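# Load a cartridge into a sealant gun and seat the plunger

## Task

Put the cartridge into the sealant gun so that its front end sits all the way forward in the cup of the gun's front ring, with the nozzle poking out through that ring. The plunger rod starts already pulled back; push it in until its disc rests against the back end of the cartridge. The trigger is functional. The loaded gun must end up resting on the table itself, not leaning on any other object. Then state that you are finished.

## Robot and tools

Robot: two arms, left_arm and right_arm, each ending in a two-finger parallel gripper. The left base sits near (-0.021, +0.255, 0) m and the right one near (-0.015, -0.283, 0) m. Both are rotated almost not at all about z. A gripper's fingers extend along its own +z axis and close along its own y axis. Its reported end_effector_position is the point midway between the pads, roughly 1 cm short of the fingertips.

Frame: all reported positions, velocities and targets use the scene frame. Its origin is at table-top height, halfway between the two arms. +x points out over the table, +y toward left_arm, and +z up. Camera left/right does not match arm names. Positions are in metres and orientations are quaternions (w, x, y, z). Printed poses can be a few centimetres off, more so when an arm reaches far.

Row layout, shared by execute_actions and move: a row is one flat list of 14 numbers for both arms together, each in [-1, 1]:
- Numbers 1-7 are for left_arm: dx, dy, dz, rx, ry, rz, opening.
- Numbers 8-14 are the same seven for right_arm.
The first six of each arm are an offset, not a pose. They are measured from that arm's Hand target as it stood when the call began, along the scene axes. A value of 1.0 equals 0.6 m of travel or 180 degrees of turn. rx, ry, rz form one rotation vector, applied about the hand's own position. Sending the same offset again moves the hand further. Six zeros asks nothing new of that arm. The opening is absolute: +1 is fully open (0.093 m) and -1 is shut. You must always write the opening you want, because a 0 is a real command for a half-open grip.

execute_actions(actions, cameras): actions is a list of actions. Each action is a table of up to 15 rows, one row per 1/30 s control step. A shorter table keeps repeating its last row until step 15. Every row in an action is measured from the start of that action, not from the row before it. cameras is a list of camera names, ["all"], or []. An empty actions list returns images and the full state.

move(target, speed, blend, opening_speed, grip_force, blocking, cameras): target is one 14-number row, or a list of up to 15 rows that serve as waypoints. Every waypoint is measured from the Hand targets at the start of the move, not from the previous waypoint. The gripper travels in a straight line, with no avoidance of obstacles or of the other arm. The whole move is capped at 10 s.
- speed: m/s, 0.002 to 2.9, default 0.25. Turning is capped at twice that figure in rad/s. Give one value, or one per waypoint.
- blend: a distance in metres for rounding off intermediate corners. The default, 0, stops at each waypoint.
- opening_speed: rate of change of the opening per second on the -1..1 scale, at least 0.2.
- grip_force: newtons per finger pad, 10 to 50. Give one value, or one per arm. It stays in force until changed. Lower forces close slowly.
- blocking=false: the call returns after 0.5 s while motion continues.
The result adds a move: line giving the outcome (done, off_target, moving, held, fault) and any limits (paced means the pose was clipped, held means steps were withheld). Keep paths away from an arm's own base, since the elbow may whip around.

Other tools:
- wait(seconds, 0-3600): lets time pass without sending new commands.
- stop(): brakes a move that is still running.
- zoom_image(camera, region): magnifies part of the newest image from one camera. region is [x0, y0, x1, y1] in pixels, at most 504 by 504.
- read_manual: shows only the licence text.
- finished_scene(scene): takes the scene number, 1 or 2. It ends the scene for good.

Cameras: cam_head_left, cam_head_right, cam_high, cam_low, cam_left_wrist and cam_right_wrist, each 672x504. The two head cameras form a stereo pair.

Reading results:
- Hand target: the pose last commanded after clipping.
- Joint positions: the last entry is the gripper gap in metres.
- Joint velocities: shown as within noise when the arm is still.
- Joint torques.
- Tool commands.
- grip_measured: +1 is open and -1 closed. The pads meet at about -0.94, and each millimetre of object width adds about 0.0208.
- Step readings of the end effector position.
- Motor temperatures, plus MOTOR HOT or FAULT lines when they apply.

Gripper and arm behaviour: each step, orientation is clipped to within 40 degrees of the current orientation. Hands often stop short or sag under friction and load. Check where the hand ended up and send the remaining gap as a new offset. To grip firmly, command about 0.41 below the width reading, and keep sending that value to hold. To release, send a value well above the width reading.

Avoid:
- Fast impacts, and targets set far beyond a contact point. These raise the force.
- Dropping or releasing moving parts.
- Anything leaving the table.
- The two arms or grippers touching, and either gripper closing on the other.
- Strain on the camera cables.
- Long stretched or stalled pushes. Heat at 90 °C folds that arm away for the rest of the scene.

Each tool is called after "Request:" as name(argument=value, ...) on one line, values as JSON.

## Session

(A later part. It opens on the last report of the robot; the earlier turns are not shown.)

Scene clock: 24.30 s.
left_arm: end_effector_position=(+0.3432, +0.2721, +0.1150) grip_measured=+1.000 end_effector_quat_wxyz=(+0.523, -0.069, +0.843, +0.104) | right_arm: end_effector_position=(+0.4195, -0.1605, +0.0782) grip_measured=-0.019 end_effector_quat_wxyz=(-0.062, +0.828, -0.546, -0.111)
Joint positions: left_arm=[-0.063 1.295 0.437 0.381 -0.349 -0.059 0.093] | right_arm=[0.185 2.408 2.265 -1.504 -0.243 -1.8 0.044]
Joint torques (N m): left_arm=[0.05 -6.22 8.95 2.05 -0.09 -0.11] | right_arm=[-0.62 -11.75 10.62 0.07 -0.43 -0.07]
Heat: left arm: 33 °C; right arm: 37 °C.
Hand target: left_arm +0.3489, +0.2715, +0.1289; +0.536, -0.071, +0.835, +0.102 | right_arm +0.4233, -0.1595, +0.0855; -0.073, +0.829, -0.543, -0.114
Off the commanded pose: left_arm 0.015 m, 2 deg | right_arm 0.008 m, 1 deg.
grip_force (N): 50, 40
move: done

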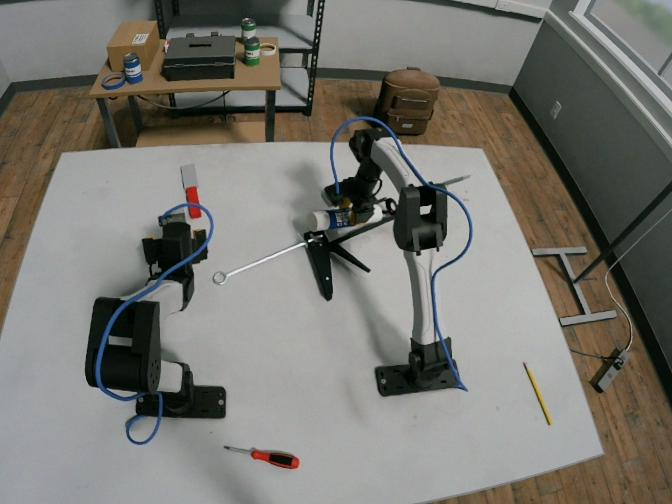

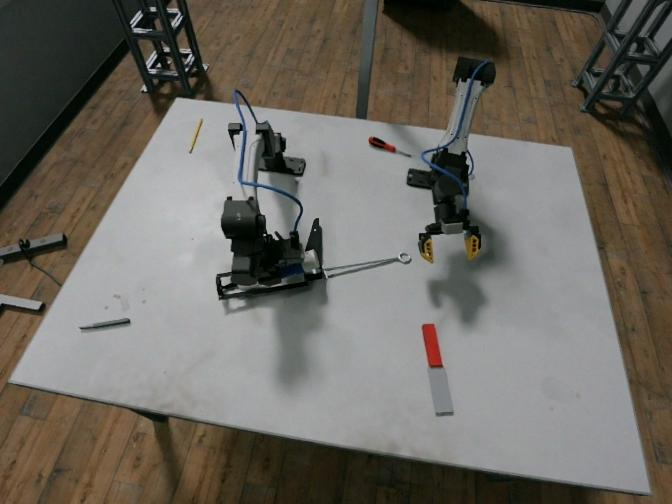

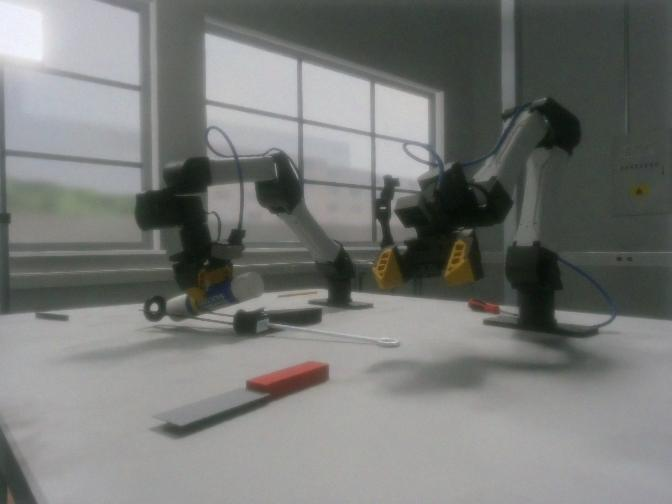

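Request:
move(target=[0,0,0,0,0,0,1,0,0,0.013,0,0,0,-0.5], speed=0.06, cameras=["cam_head_left","cam_high","cam_low"])

Request:
zoom_image(camera="cam_low", region=[130, 280, 230, 340])

Request:
zoom_image(camera="cam_head_left", region=[350, 180, 410, 240])

Request:
zoom_image(camera="cam_high", region=[205, 260, 265, 310])

Scene clock: 25.37 s.
left_arm: end_effector_position=(+0.3432, +0.2721, +0.1150) grip_measured=+1.000 end_effector_quat_wxyz=(+0.523, -0.069, +0.843, +0.104) | right_arm: end_effector_position=(+0.4204, -0.1603, +0.0855) grip_measured=-0.019 end_effector_quat_wxyz=(-0.062, +0.828, -0.546, -0.110)
Joint positions: left_arm=[-0.063 1.295 0.437 0.381 -0.349 -0.059 0.093] | right_arm=[0.185 2.417 2.312 -1.54 -0.243 -1.8 0.044]
Joint torques (N m): left_arm=[0.08 -6.22 8.95 2.05 -0.09 -0.11] | right_arm=[-0.57 -12.07 10.63 0.01 -0.4 -0.06]
Heat: left arm: 33 °C; right arm: 37 °C.
Hand target: left_arm +0.3489, +0.2715, +0.1289; +0.536, -0.071, +0.835, +0.102 | right_arm +0.4233, -0.1595, +0.0934; -0.074, +0.829, -0.543, -0.114
Off the commanded pose: left_arm 0.015 m, 2 deg | right_arm 0.008 m, 1 deg.
grip_force (N): 50, 40
move: done

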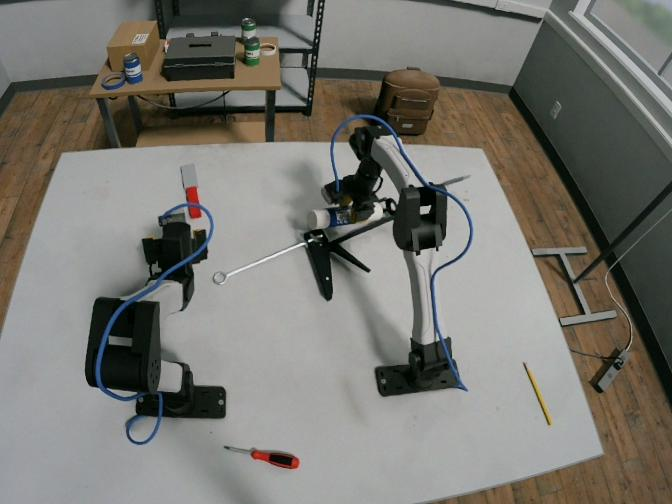

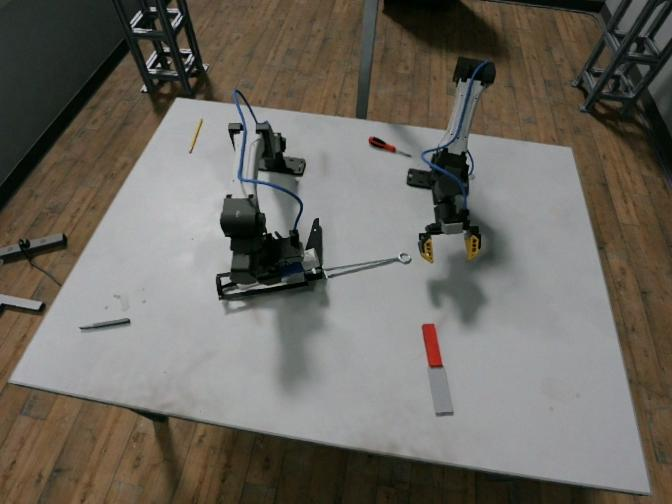

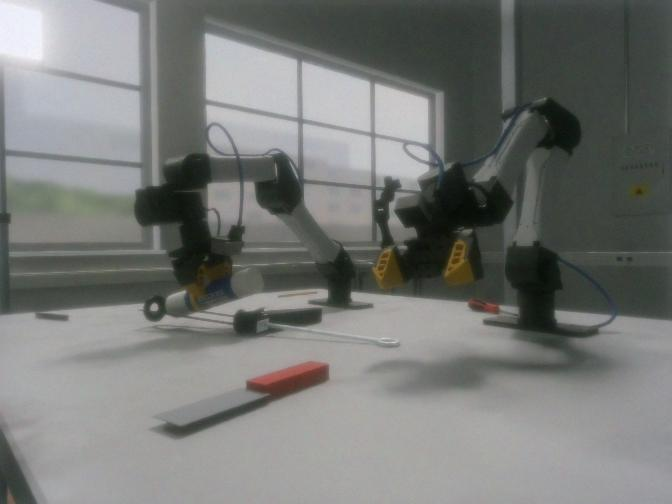

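Scaled by 5.040 from the camera's image (finer frame: 960x720).

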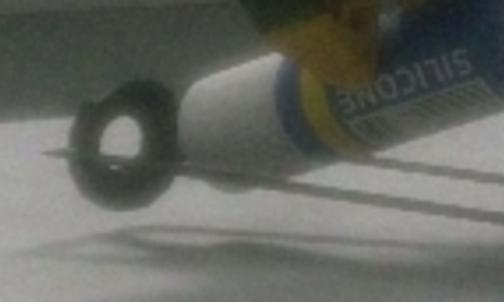

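Scaled by 8.400 from the camera's image (finer frame: 960x720).

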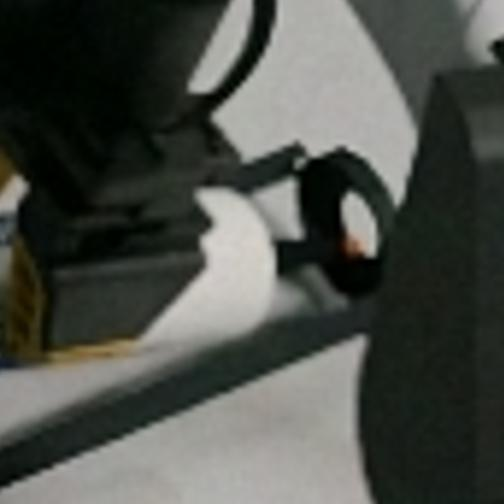

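Scaled by 8.400 from the camera's image (finer frame: 960x720).

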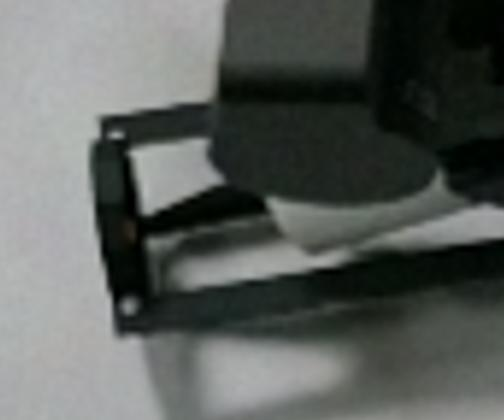

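Request:
zoom_image(camera="cam_low", region=[140, 290, 175, 325])

Request:
zoom_image(camera="cam_head_left", region=[375, 190, 405, 220])

Scaled by 14.400 from the camera's image (finer frame: 960x720).

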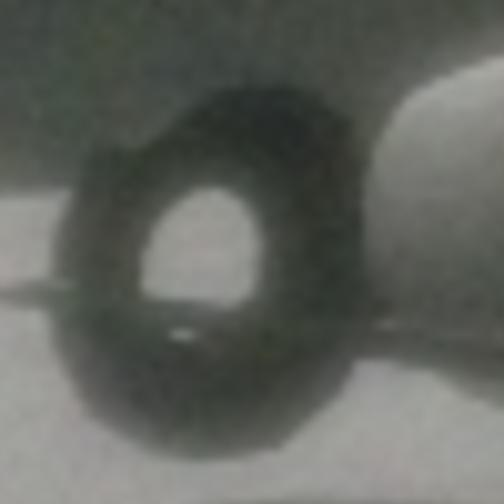

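Scaled by 16.800 from the camera's image (finer frame: 960x720).

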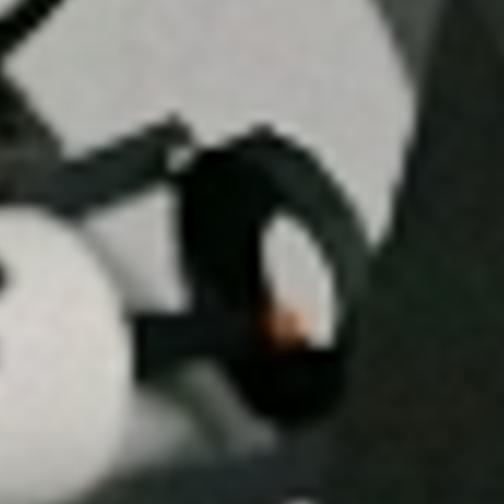

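Request:
move(target=[[0,0,0,0,0,0,1,0,0,0.0083,0,0,0,-0.5],[0,0,0,0,0,0,1,0.0195,-0.0442,-0.004,0,0,0,-0.5]], speed=0.06, blend=0.002, cameras=["cam_head_left","cam_high","cam_low"])

Request:
zoom_image(camera="cam_low", region=[130, 280, 210, 335])

Request:
zoom_image(camera="cam_head_left", region=[300, 180, 410, 260])

Request:
zoom_image(camera="cam_high", region=[205, 250, 345, 310])

Scene clock: 27.07 s.
left_arm: end_effector_position=(+0.3432, +0.2721, +0.1150) grip_measured=+1.000 end_effector_quat_wxyz=(+0.523, -0.069, +0.843, +0.104) | right_arm: end_effector_position=(+0.4270, -0.1826, +0.0840) grip_measured=-0.019 end_effector_quat_wxyz=(-0.071, +0.825, -0.549, -0.117)
Joint positions: left_arm=[-0.063 1.295 0.437 0.381 -0.349 -0.059 0.093] | right_arm=[0.128 2.439 2.341 -1.559 -0.26 -1.852 0.044]
Joint torques (N m): left_arm=[0.06 -6.2 8.94 2.05 -0.1 -0.11] | right_arm=[-0.9 -12.14 10.61 0.13 -0.24 -0.1]
Heat: left arm: 33 °C; right arm: 37 °C.
Hand target: left_arm +0.3489, +0.2715, +0.1289; +0.536, -0.071, +0.835, +0.102 | right_arm +0.4350, -0.1860, +0.0910; -0.074, +0.829, -0.543, -0.114
Off the commanded pose: left_arm 0.015 m, 2 deg | right_arm 0.011 m, 1 deg.
joint sent to its limit (right arm) — joint 4 (wrist pitch), lower limit. The joint targets still meet the commanded pose.
grip_force (N): 50, 40
move: off_target (right_arm)

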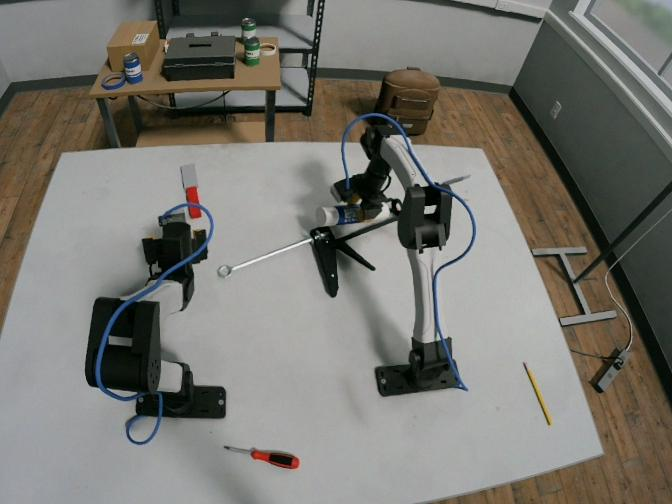

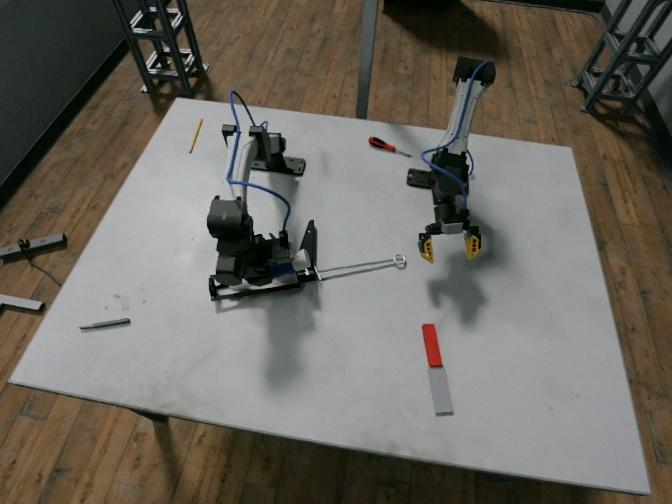

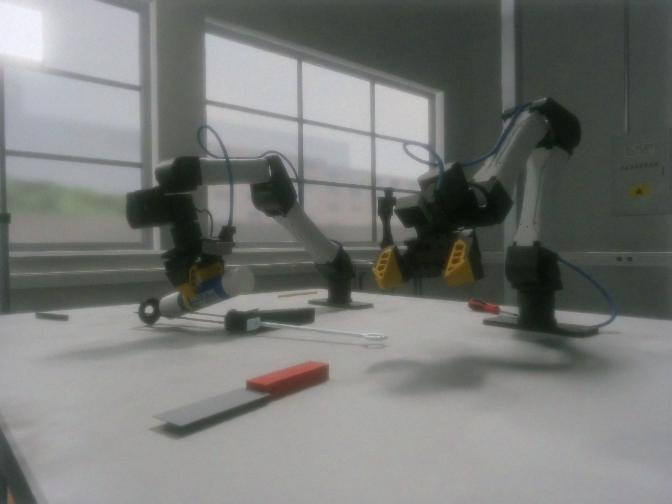

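Scaled by 6.300 from the camera's image (finer frame: 960x720).

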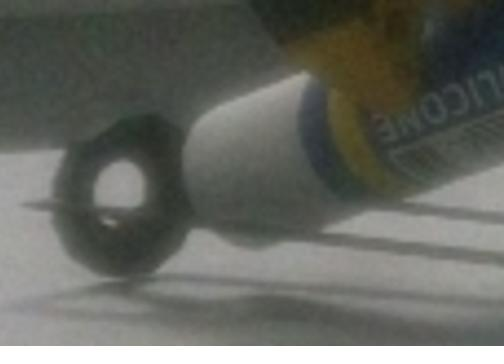

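Scaled by 4.582 from the camera's image (finer frame: 960x720).

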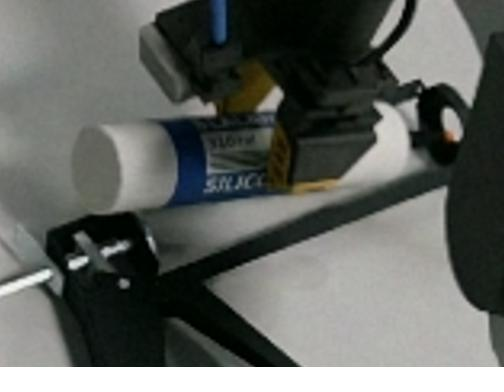

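Scaled by 3.600 from the camera's image (finer frame: 960x720).

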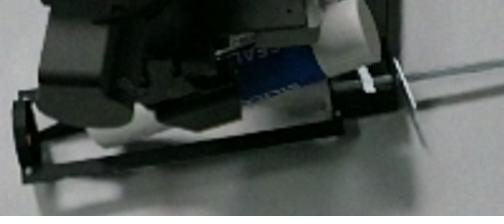

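Request:
move(target=[0,0,0,0,0,0,1,-0.0145,0.04,0.006,0,0,0,-0.5], speed=0.08, cameras=["cam_head_left","cam_high","cam_low","cam_right_wrist","cam_left_wrist"])

Request:
zoom_image(camera="cam_low", region=[130, 280, 210, 335])

Request:
zoom_image(camera="cam_head_left", region=[360, 180, 410, 220])

Request:
zoom_image(camera="cam_high", region=[200, 260, 260, 310])

Scene clock: 28.20 s.
left_arm: end_effector_position=(+0.3432, +0.2721, +0.1150) grip_measured=+1.000 end_effector_quat_wxyz=(+0.523, -0.069, +0.843, +0.104) | right_arm: end_effector_position=(+0.4225, -0.1642, +0.0839) grip_measured=-0.019 end_effector_quat_wxyz=(-0.066, +0.829, -0.543, -0.118)
Joint positions: left_arm=[-0.063 1.295 0.437 0.381 -0.349 -0.059 0.093] | right_arm=[0.17 2.439 2.341 -1.558 -0.258 -1.823 0.044]
Joint torques (N m): left_arm=[0.05 -6.22 8.94 2.05 -0.09 -0.11] | right_arm=[-0.05 -13.6 9.16 0.13 -0.31 0.08]
Heat: left arm: 34 °C; right arm: 38 °C.
Hand target: left_arm +0.3489, +0.2715, +0.1289; +0.536, -0.071, +0.835, +0.102 | right_arm +0.4263, -0.1621, +0.0946; -0.074, +0.829, -0.543, -0.114
Off the commanded pose: left_arm 0.015 m, 2 deg | right_arm 0.012 m, 1 deg.
joint sent to its limit (right arm) — joint 4 (wrist pitch), lower limit. The joint targets still meet the commanded pose.
grip_force (N): 50, 40
move: off_target (right_arm)
cam_left_wrist: T_world_to_cam=[[0.24153, -0.96517, -0.10056, 0.19133], [-0.76958, -0.12739, -0.62571, 0.40712], [0.5911, 0.22852, -0.77355, -0.09013]] pos_world=[0.32038, 0.25713, 0.20426]
cam_right_wrist: T_world_to_cam=[[0.91302, 0.40659, -0.03302, -0.31554], [0.40588, -0.89735, 0.17328, -0.29629], [0.04083, -0.17161, -0.98432, 0.12265]] pos_world=[0.40334, -0.11653, 0.16165]
Images, in order (width x height): cam_head_left 672x504, cam_high 672x504, cam_low 672x504, cam_left_wrist 672x504, cam_right_wrist 672x504.

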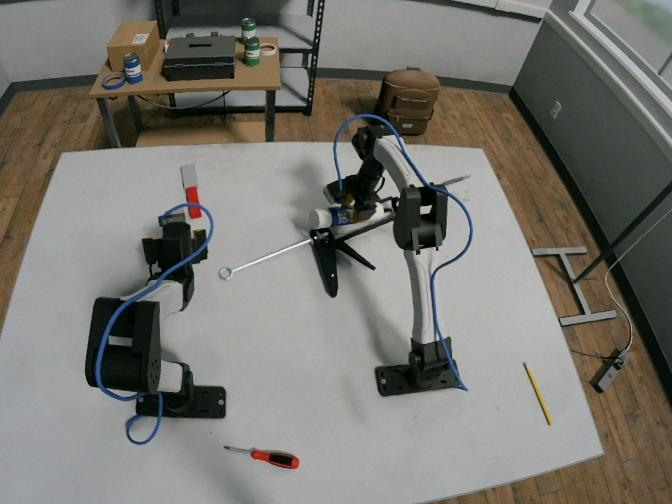

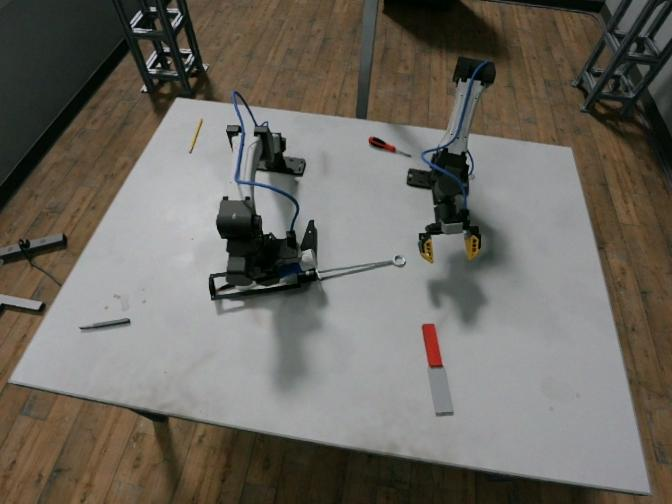

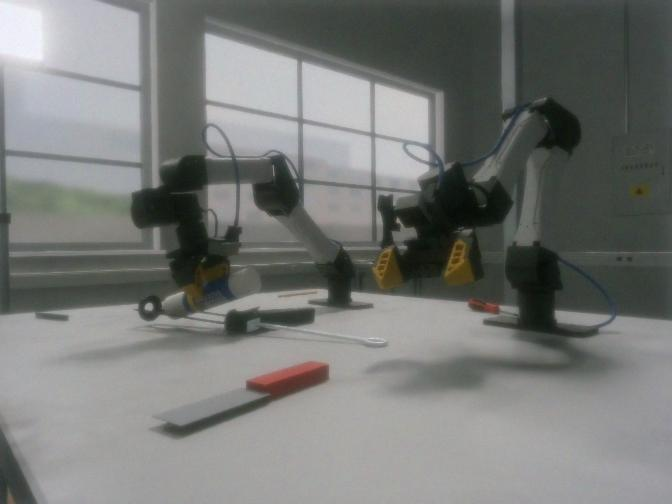

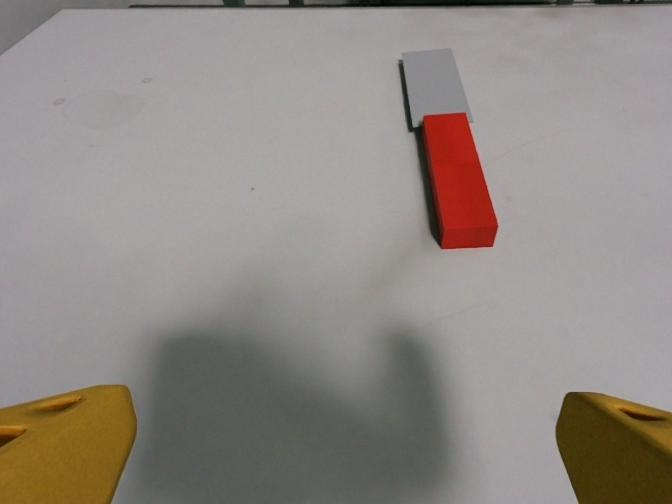

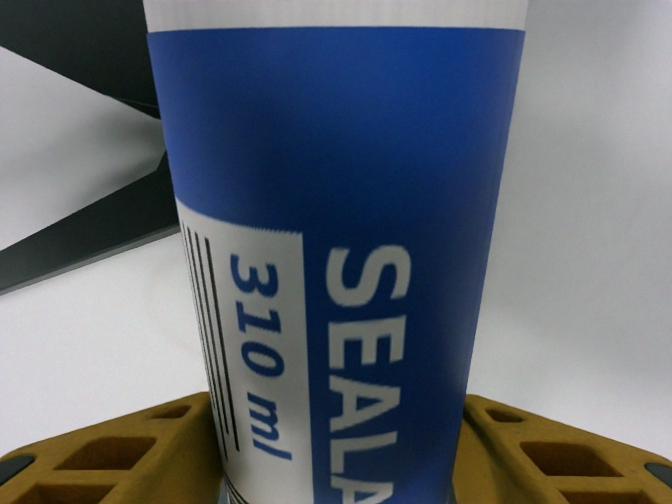

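Scaled by 6.300 from the camera's image (finer frame: 960x720).

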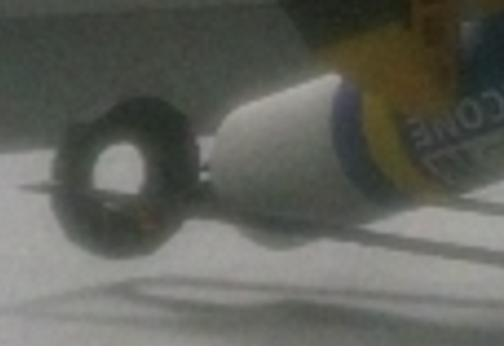

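Scaled by 10.080 from the camera's image (finer frame: 960x720).

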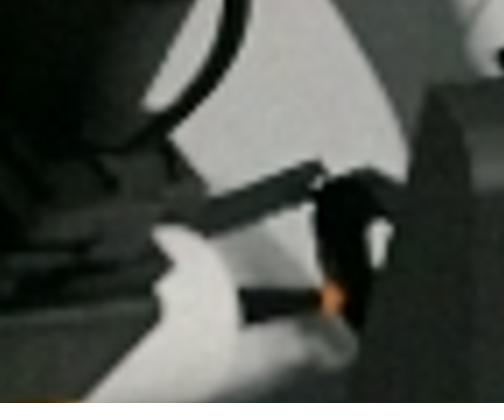

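Scaled by 8.400 from the camera's image (finer frame: 960x720).

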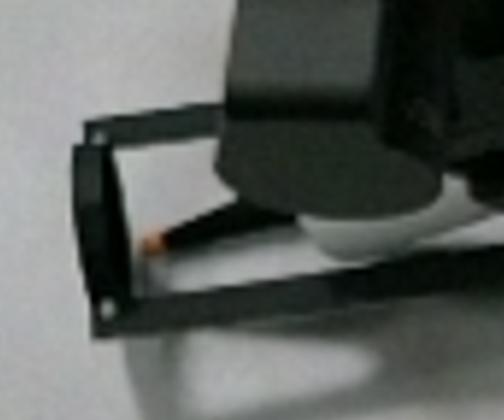

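Request:
zoom_image(camera="cam_low", region=[130, 250, 290, 350])

Request:
zoom_image(camera="cam_head_left", region=[290, 170, 410, 260])

Scaled by 3.150 from the camera's image (finer frame: 960x720).

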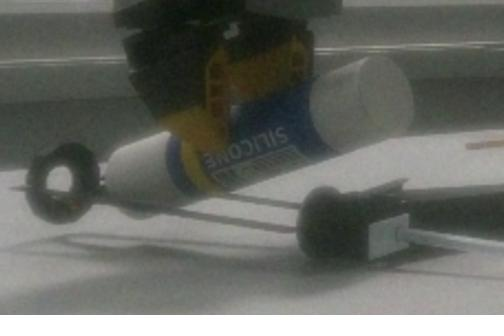

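Scaled by 4.200 from the camera's image (finer frame: 960x720).

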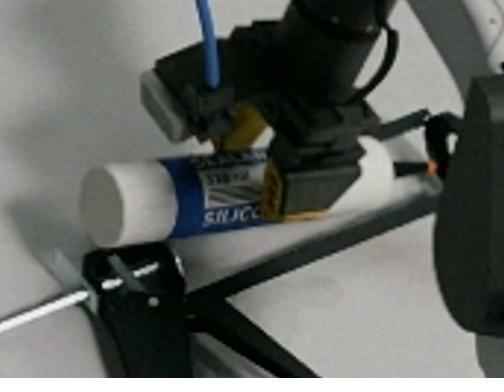

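Request:
move(target=[0,0,0,0,0,0,1,-0.002,0.004,0.006,-0.0203,-0.009,0,-0.5], speed=0.08, cameras=["cam_head_left","cam_high","cam_low"])

Request:
zoom_image(camera="cam_low", region=[130, 280, 210, 335])

Request:
zoom_image(camera="cam_head_left", region=[360, 180, 410, 220])

Request:
zoom_image(camera="cam_high", region=[200, 260, 260, 310])

Scene clock: 29.83 s.
left_arm: end_effector_position=(+0.3432, +0.2721, +0.1150) grip_measured=+1.000 end_effector_quat_wxyz=(+0.523, -0.069, +0.843, +0.104) | right_arm: end_effector_position=(+0.4209, -0.1621, +0.0816) grip_measured=-0.019 end_effector_quat_wxyz=(-0.041, +0.831, -0.546, -0.100)
Joint positions: left_arm=[-0.063 1.295 0.437 0.381 -0.349 -0.059 0.093] | right_arm=[0.197 2.439 2.341 -1.558 -0.198 -1.791 0.044]
Joint torques (N m): left_arm=[0.06 -6.2 8.94 2.05 -0.09 -0.11] | right_arm=[0.29 -14.8 9.31 0.21 -0.18 0.1]
Motor temperatures (°C): left_arm=[25 31 30 34 25 26 24] | right_arm=[28 36 38 26 25 24 25]
Heat: left arm: 34 °C; right arm: 38 °C.
Hand target: left_arm +0.3489, +0.2715, +0.1289; +0.536, -0.071, +0.835, +0.102 | right_arm +0.4251, -0.1597, +0.0982; -0.055, +0.832, -0.545, -0.085
Off the commanded pose: left_arm 0.015 m, 2 deg | right_arm 0.017 m, 2 deg.
joint sent to its limit (right arm) — joint 4 (wrist pitch), lower limit. The joint targets still meet the commanded pose.
grip_force (N): 50, 40
move: off_target (right_arm)

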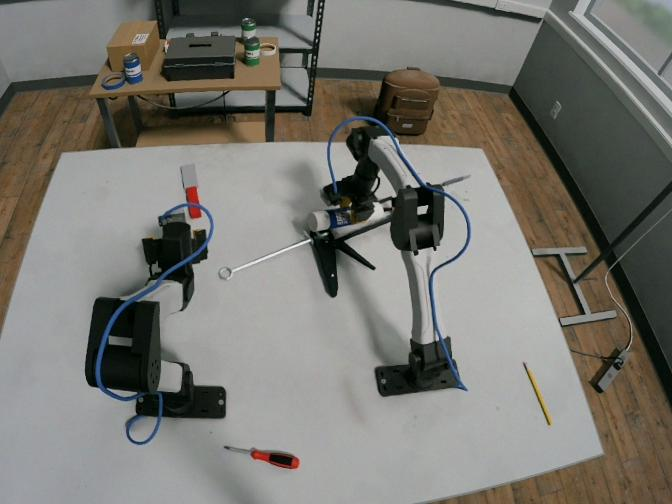

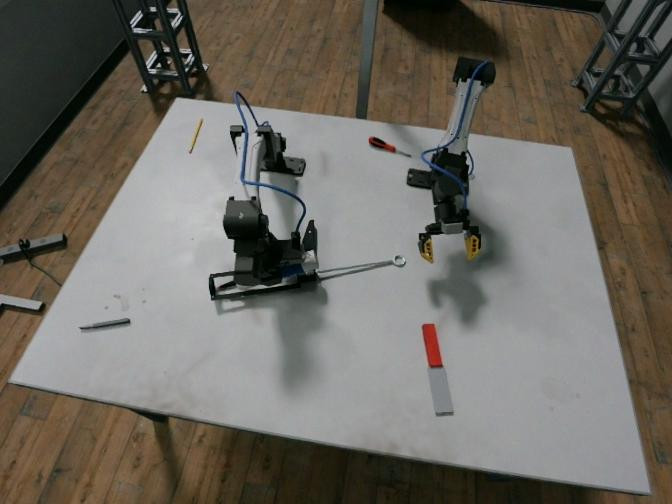

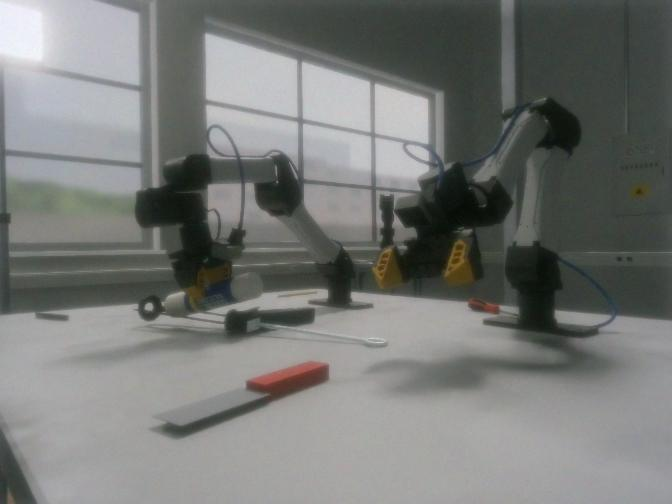

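Scaled by 6.300 from the camera's image (finer frame: 960x720).

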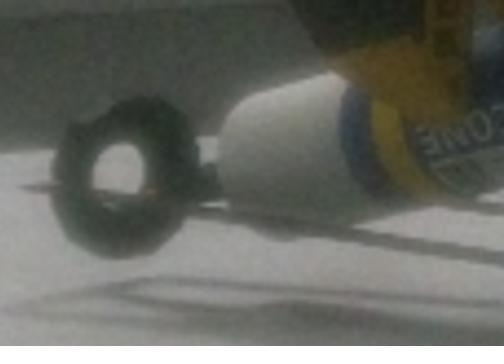

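Scaled by 10.080 from the camera's image (finer frame: 960x720).

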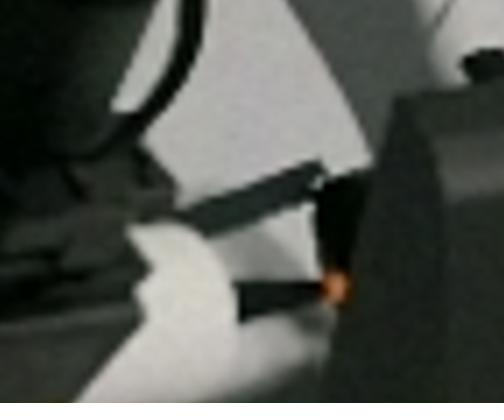

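Scaled by 8.400 from the camera's image (finer frame: 960x720).

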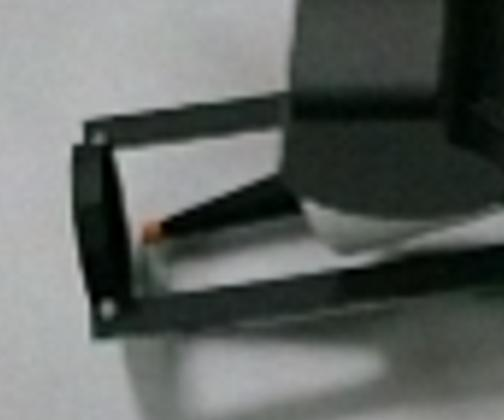

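Request:
execute_actions(actions=[])

Request:
zoom_image(camera="cam_high", region=[200, 260, 260, 310])

Request:
zoom_image(camera="cam_low", region=[130, 280, 210, 335])

Scene clock: 30.43 s.
left_arm: end_effector_position=(+0.3432, +0.2721, +0.1150) grip_measured=+1.000 end_effector_quat_wxyz=(+0.523, -0.069, +0.843, +0.104) | right_arm: end_effector_position=(+0.4209, -0.1622, +0.0816) grip_measured=-0.019 end_effector_quat_wxyz=(-0.041, +0.831, -0.546, -0.100)
Joint positions: left_arm=[-0.063 1.295 0.437 0.381 -0.349 -0.059 0.093] | right_arm=[0.197 2.439 2.341 -1.558 -0.198 -1.791 0.044]
Joint velocities: within noise
Joint torques (N m): left_arm=[0.06 -6.22 8.94 2.05 -0.09 -0.11] | right_arm=[0.29 -14.79 9.32 0.17 -0.16 0.14]
Motor temperatures (°C): left_arm=[25 31 30 34 25 26 24] | right_arm=[28 37 38 26 25 24 25]
Heat: left arm: 34 °C; right arm: 38 °C.
Hand target: left_arm +0.3489, +0.2715, +0.1289; +0.536, -0.071, +0.835, +0.102 | right_arm +0.4251, -0.1597, +0.0982; -0.055, +0.832, -0.545, -0.085
Tool commands: left_gripper/opening=+1.0 right_gripper/opening=-0.5
Off the commanded pose: left_arm 0.015 m, 2 deg | right_arm 0.017 m, 2 deg.
grip_force (N): 50, 40
camera_calibration:
cam_left_wrist: T_world_to_cam=[[0.24153, -0.96517, -0.10056, 0.19133], [-0.76958, -0.12739, -0.62571, 0.40712], [0.5911, 0.22852, -0.77355, -0.09013]] pos_world=[0.32038, 0.25713, 0.20426]
cam_right_wrist: T_world_to_cam=[[0.91306, 0.40418, -0.05449, -0.31367], [0.40535, -0.88465, 0.23041, -0.2958], [0.04492, -0.23247, -0.97157, 0.10822]] pos_world=[0.40144, -0.10975, 0.15621]

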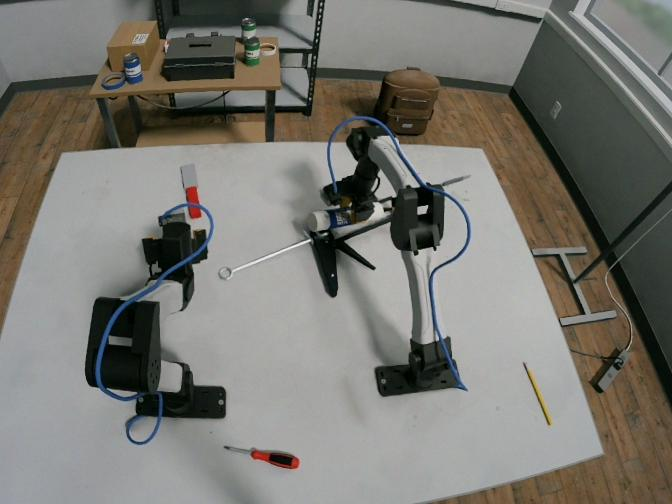

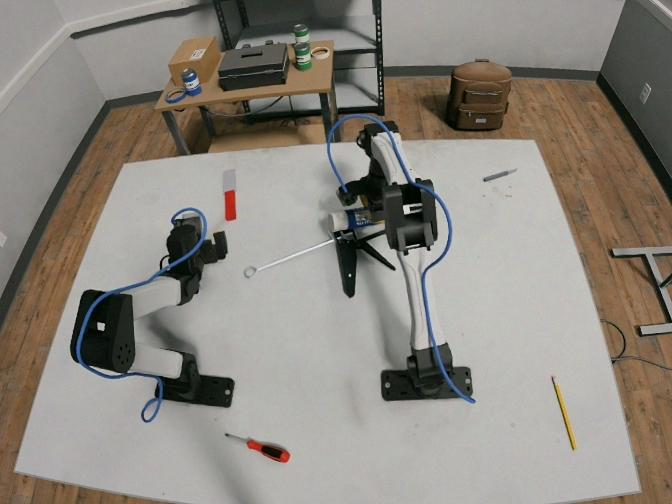

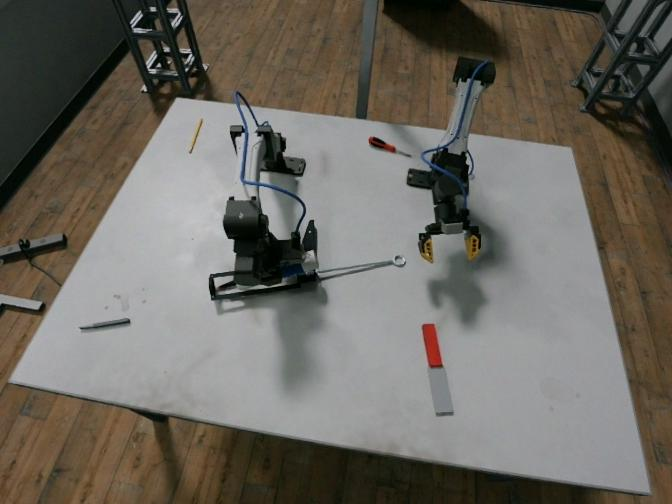

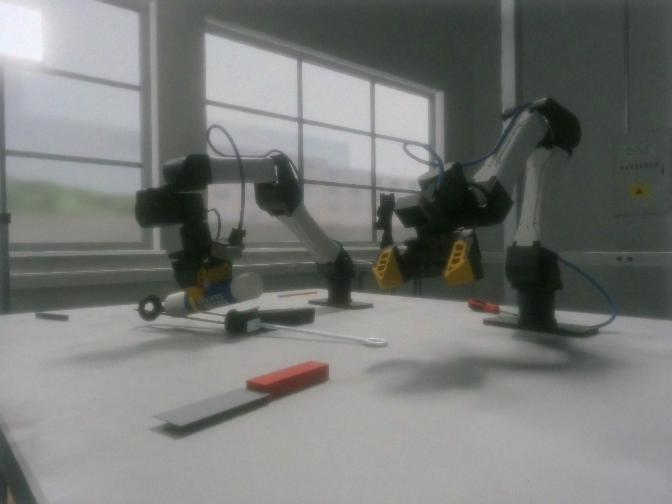

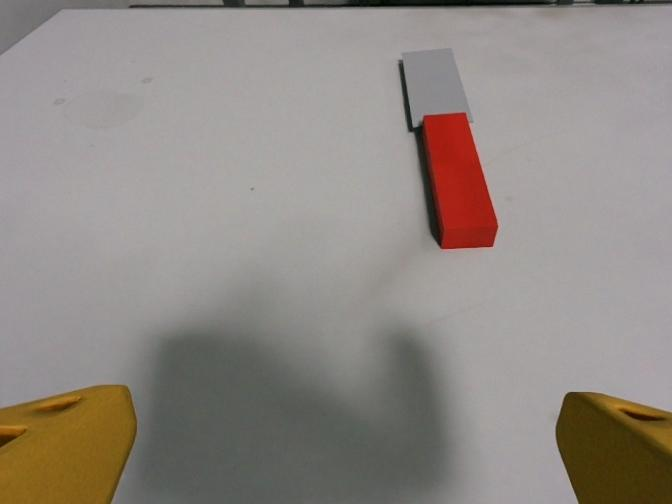

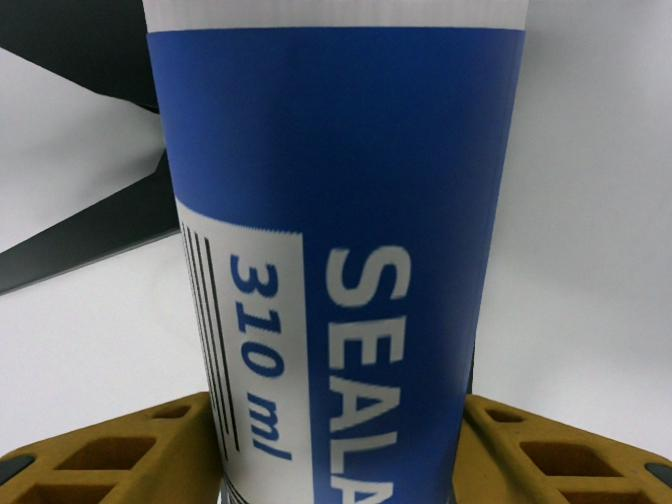

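Scaled by 8.400 from the camera's image (finer frame: 960x720).

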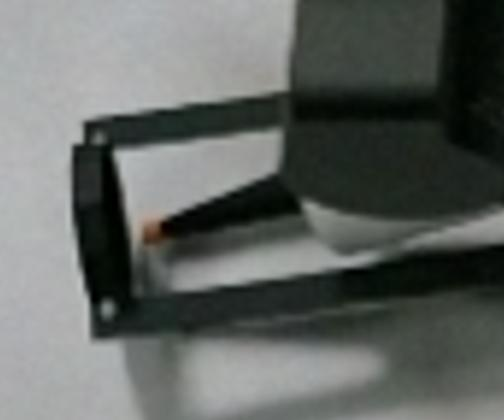

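Scaled by 6.300 from the camera's image (finer frame: 960x720).

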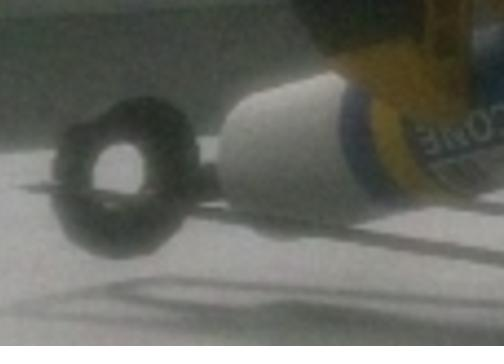

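Request:
move(target=[0,0,0,0,0,0,1,-0.0061,-0.0027,0,-0.0102,-0.0045,0,-0.5], speed=0.03, cameras=["cam_high","cam_low","cam_head_left"])

Request:
zoom_image(camera="cam_high", region=[200, 260, 260, 310])

Request:
zoom_image(camera="cam_low", region=[130, 280, 210, 335])

Scene clock: 31.83 s.
left_arm: end_effector_position=(+0.3432, +0.2721, +0.1150) grip_measured=+1.000 end_effector_quat_wxyz=(+0.523, -0.069, +0.843, +0.104) | right_arm: end_effector_position=(+0.4207, -0.1636, +0.0739) grip_measured=-0.019 end_effector_quat_wxyz=(-0.028, +0.831, -0.548, -0.091)
Joint positions: left_arm=[-0.063 1.295 0.437 0.381 -0.349 -0.059 0.093] | right_arm=[0.205 2.439 2.313 -1.536 -0.168 -1.779 0.044]
Joint torques (N m): left_arm=[0.06 -6.23 8.94 2.05 -0.09 -0.11] | right_arm=[0.47 -17.85 6.26 0.28 -0.11 0.12]
Heat: left arm: 34 °C; right arm: 38 °C.
Hand target: left_arm +0.3489, +0.2715, +0.1289; +0.536, -0.071, +0.835, +0.102 | right_arm +0.4215, -0.1613, +0.0982; -0.045, +0.834, -0.546, -0.070
Off the commanded pose: left_arm 0.015 m, 2 deg | right_arm 0.024 m, 3 deg.
grip_force (N): 50, 40
move: off_target (right_arm)
Images, in order (width x height): cam_head_left 672x504, cam_high 672x504, cam_low 672x504.

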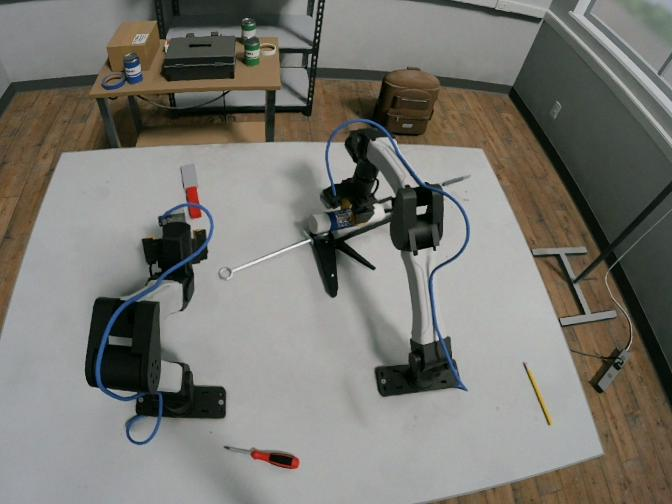

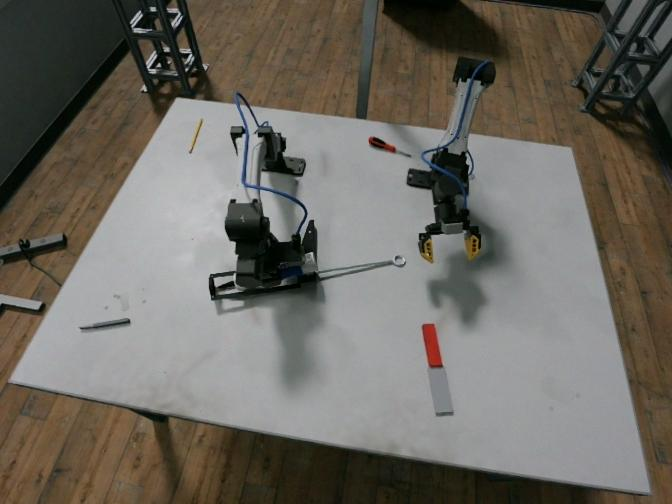

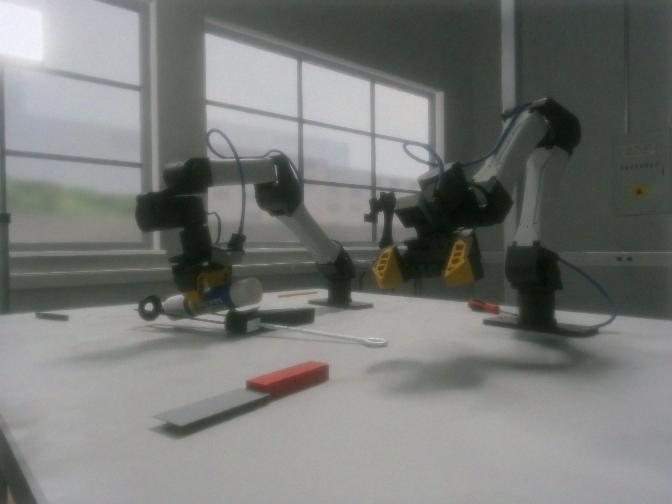

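Scaled by 8.400 from the camera's image (finer frame: 960x720).

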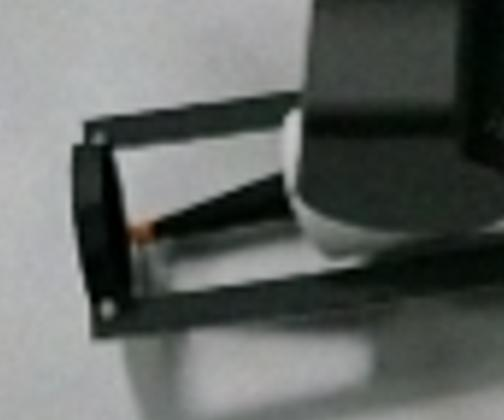

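Scaled by 6.300 from the camera's image (finer frame: 960x720).

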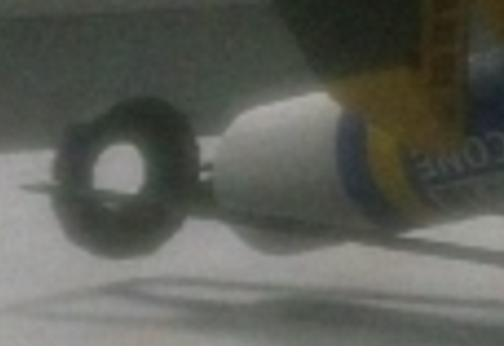

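Request:
move(target=[0,0,0,0,0,0,1,0,0,0.012,0,0,0,-0.5], speed=0.03, cameras=["cam_high","cam_low","cam_head_left"])

Request:
zoom_image(camera="cam_high", region=[200, 260, 260, 310])

Request:
zoom_image(camera="cam_low", region=[130, 280, 210, 335])

Scene clock: 32.47 s.
left_arm: end_effector_position=(+0.3432, +0.2721, +0.1150) grip_measured=+1.000 end_effector_quat_wxyz=(+0.523, -0.069, +0.843, +0.104) | right_arm: end_effector_position=(+0.4205, -0.1637, +0.0740) grip_measured=-0.019 end_effector_quat_wxyz=(-0.027, +0.831, -0.548, -0.091)
Joint positions: left_arm=[-0.063 1.295 0.437 0.381 -0.349 -0.059 0.093] | right_arm=[0.205 2.439 2.313 -1.536 -0.168 -1.779 0.044]
Joint torques (N m): left_arm=[0.06 -6.22 8.94 2.05 -0.09 -0.11] | right_arm=[0.49 -17.57 9.43 -0.06 -0.12 0.09]
Heat: left arm: 34 °C; right arm: 39 °C.
Hand target: left_arm +0.3489, +0.2715, +0.1289; +0.536, -0.071, +0.835, +0.102 | right_arm +0.4215, -0.1613, +0.1054; -0.045, +0.834, -0.546, -0.070
Off the commanded pose: left_arm 0.015 m, 2 deg | right_arm 0.032 m, 3 deg.
grip_force (N): 50, 40
move: off_target (right_arm)
Images, in order (width x height): cam_head_left 672x504, cam_high 672x504, cam_low 672x504.

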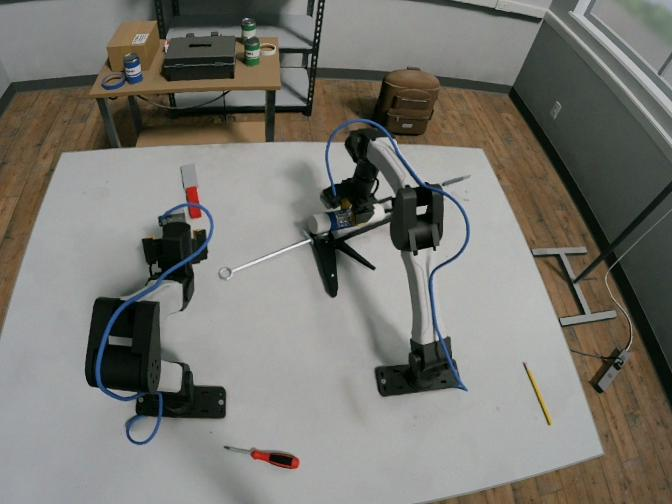

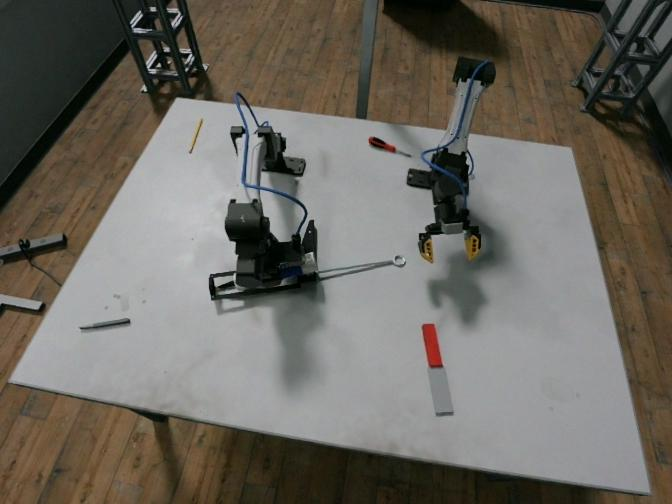

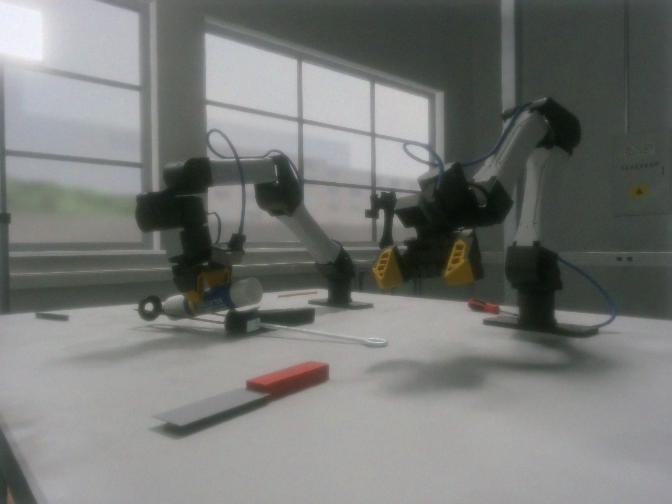

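Scaled by 8.400 from the camera's image (finer frame: 960x720).

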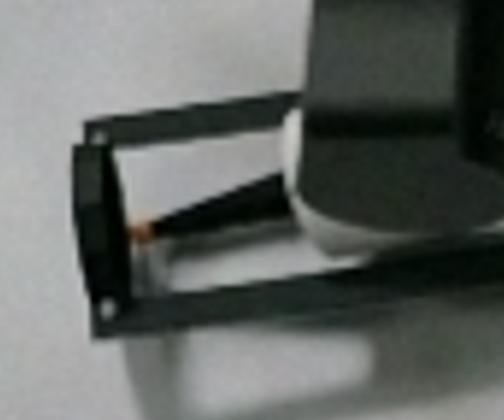

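Scaled by 6.300 from the camera's image (finer frame: 960x720).

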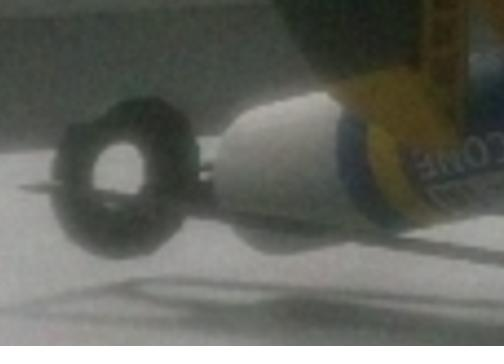

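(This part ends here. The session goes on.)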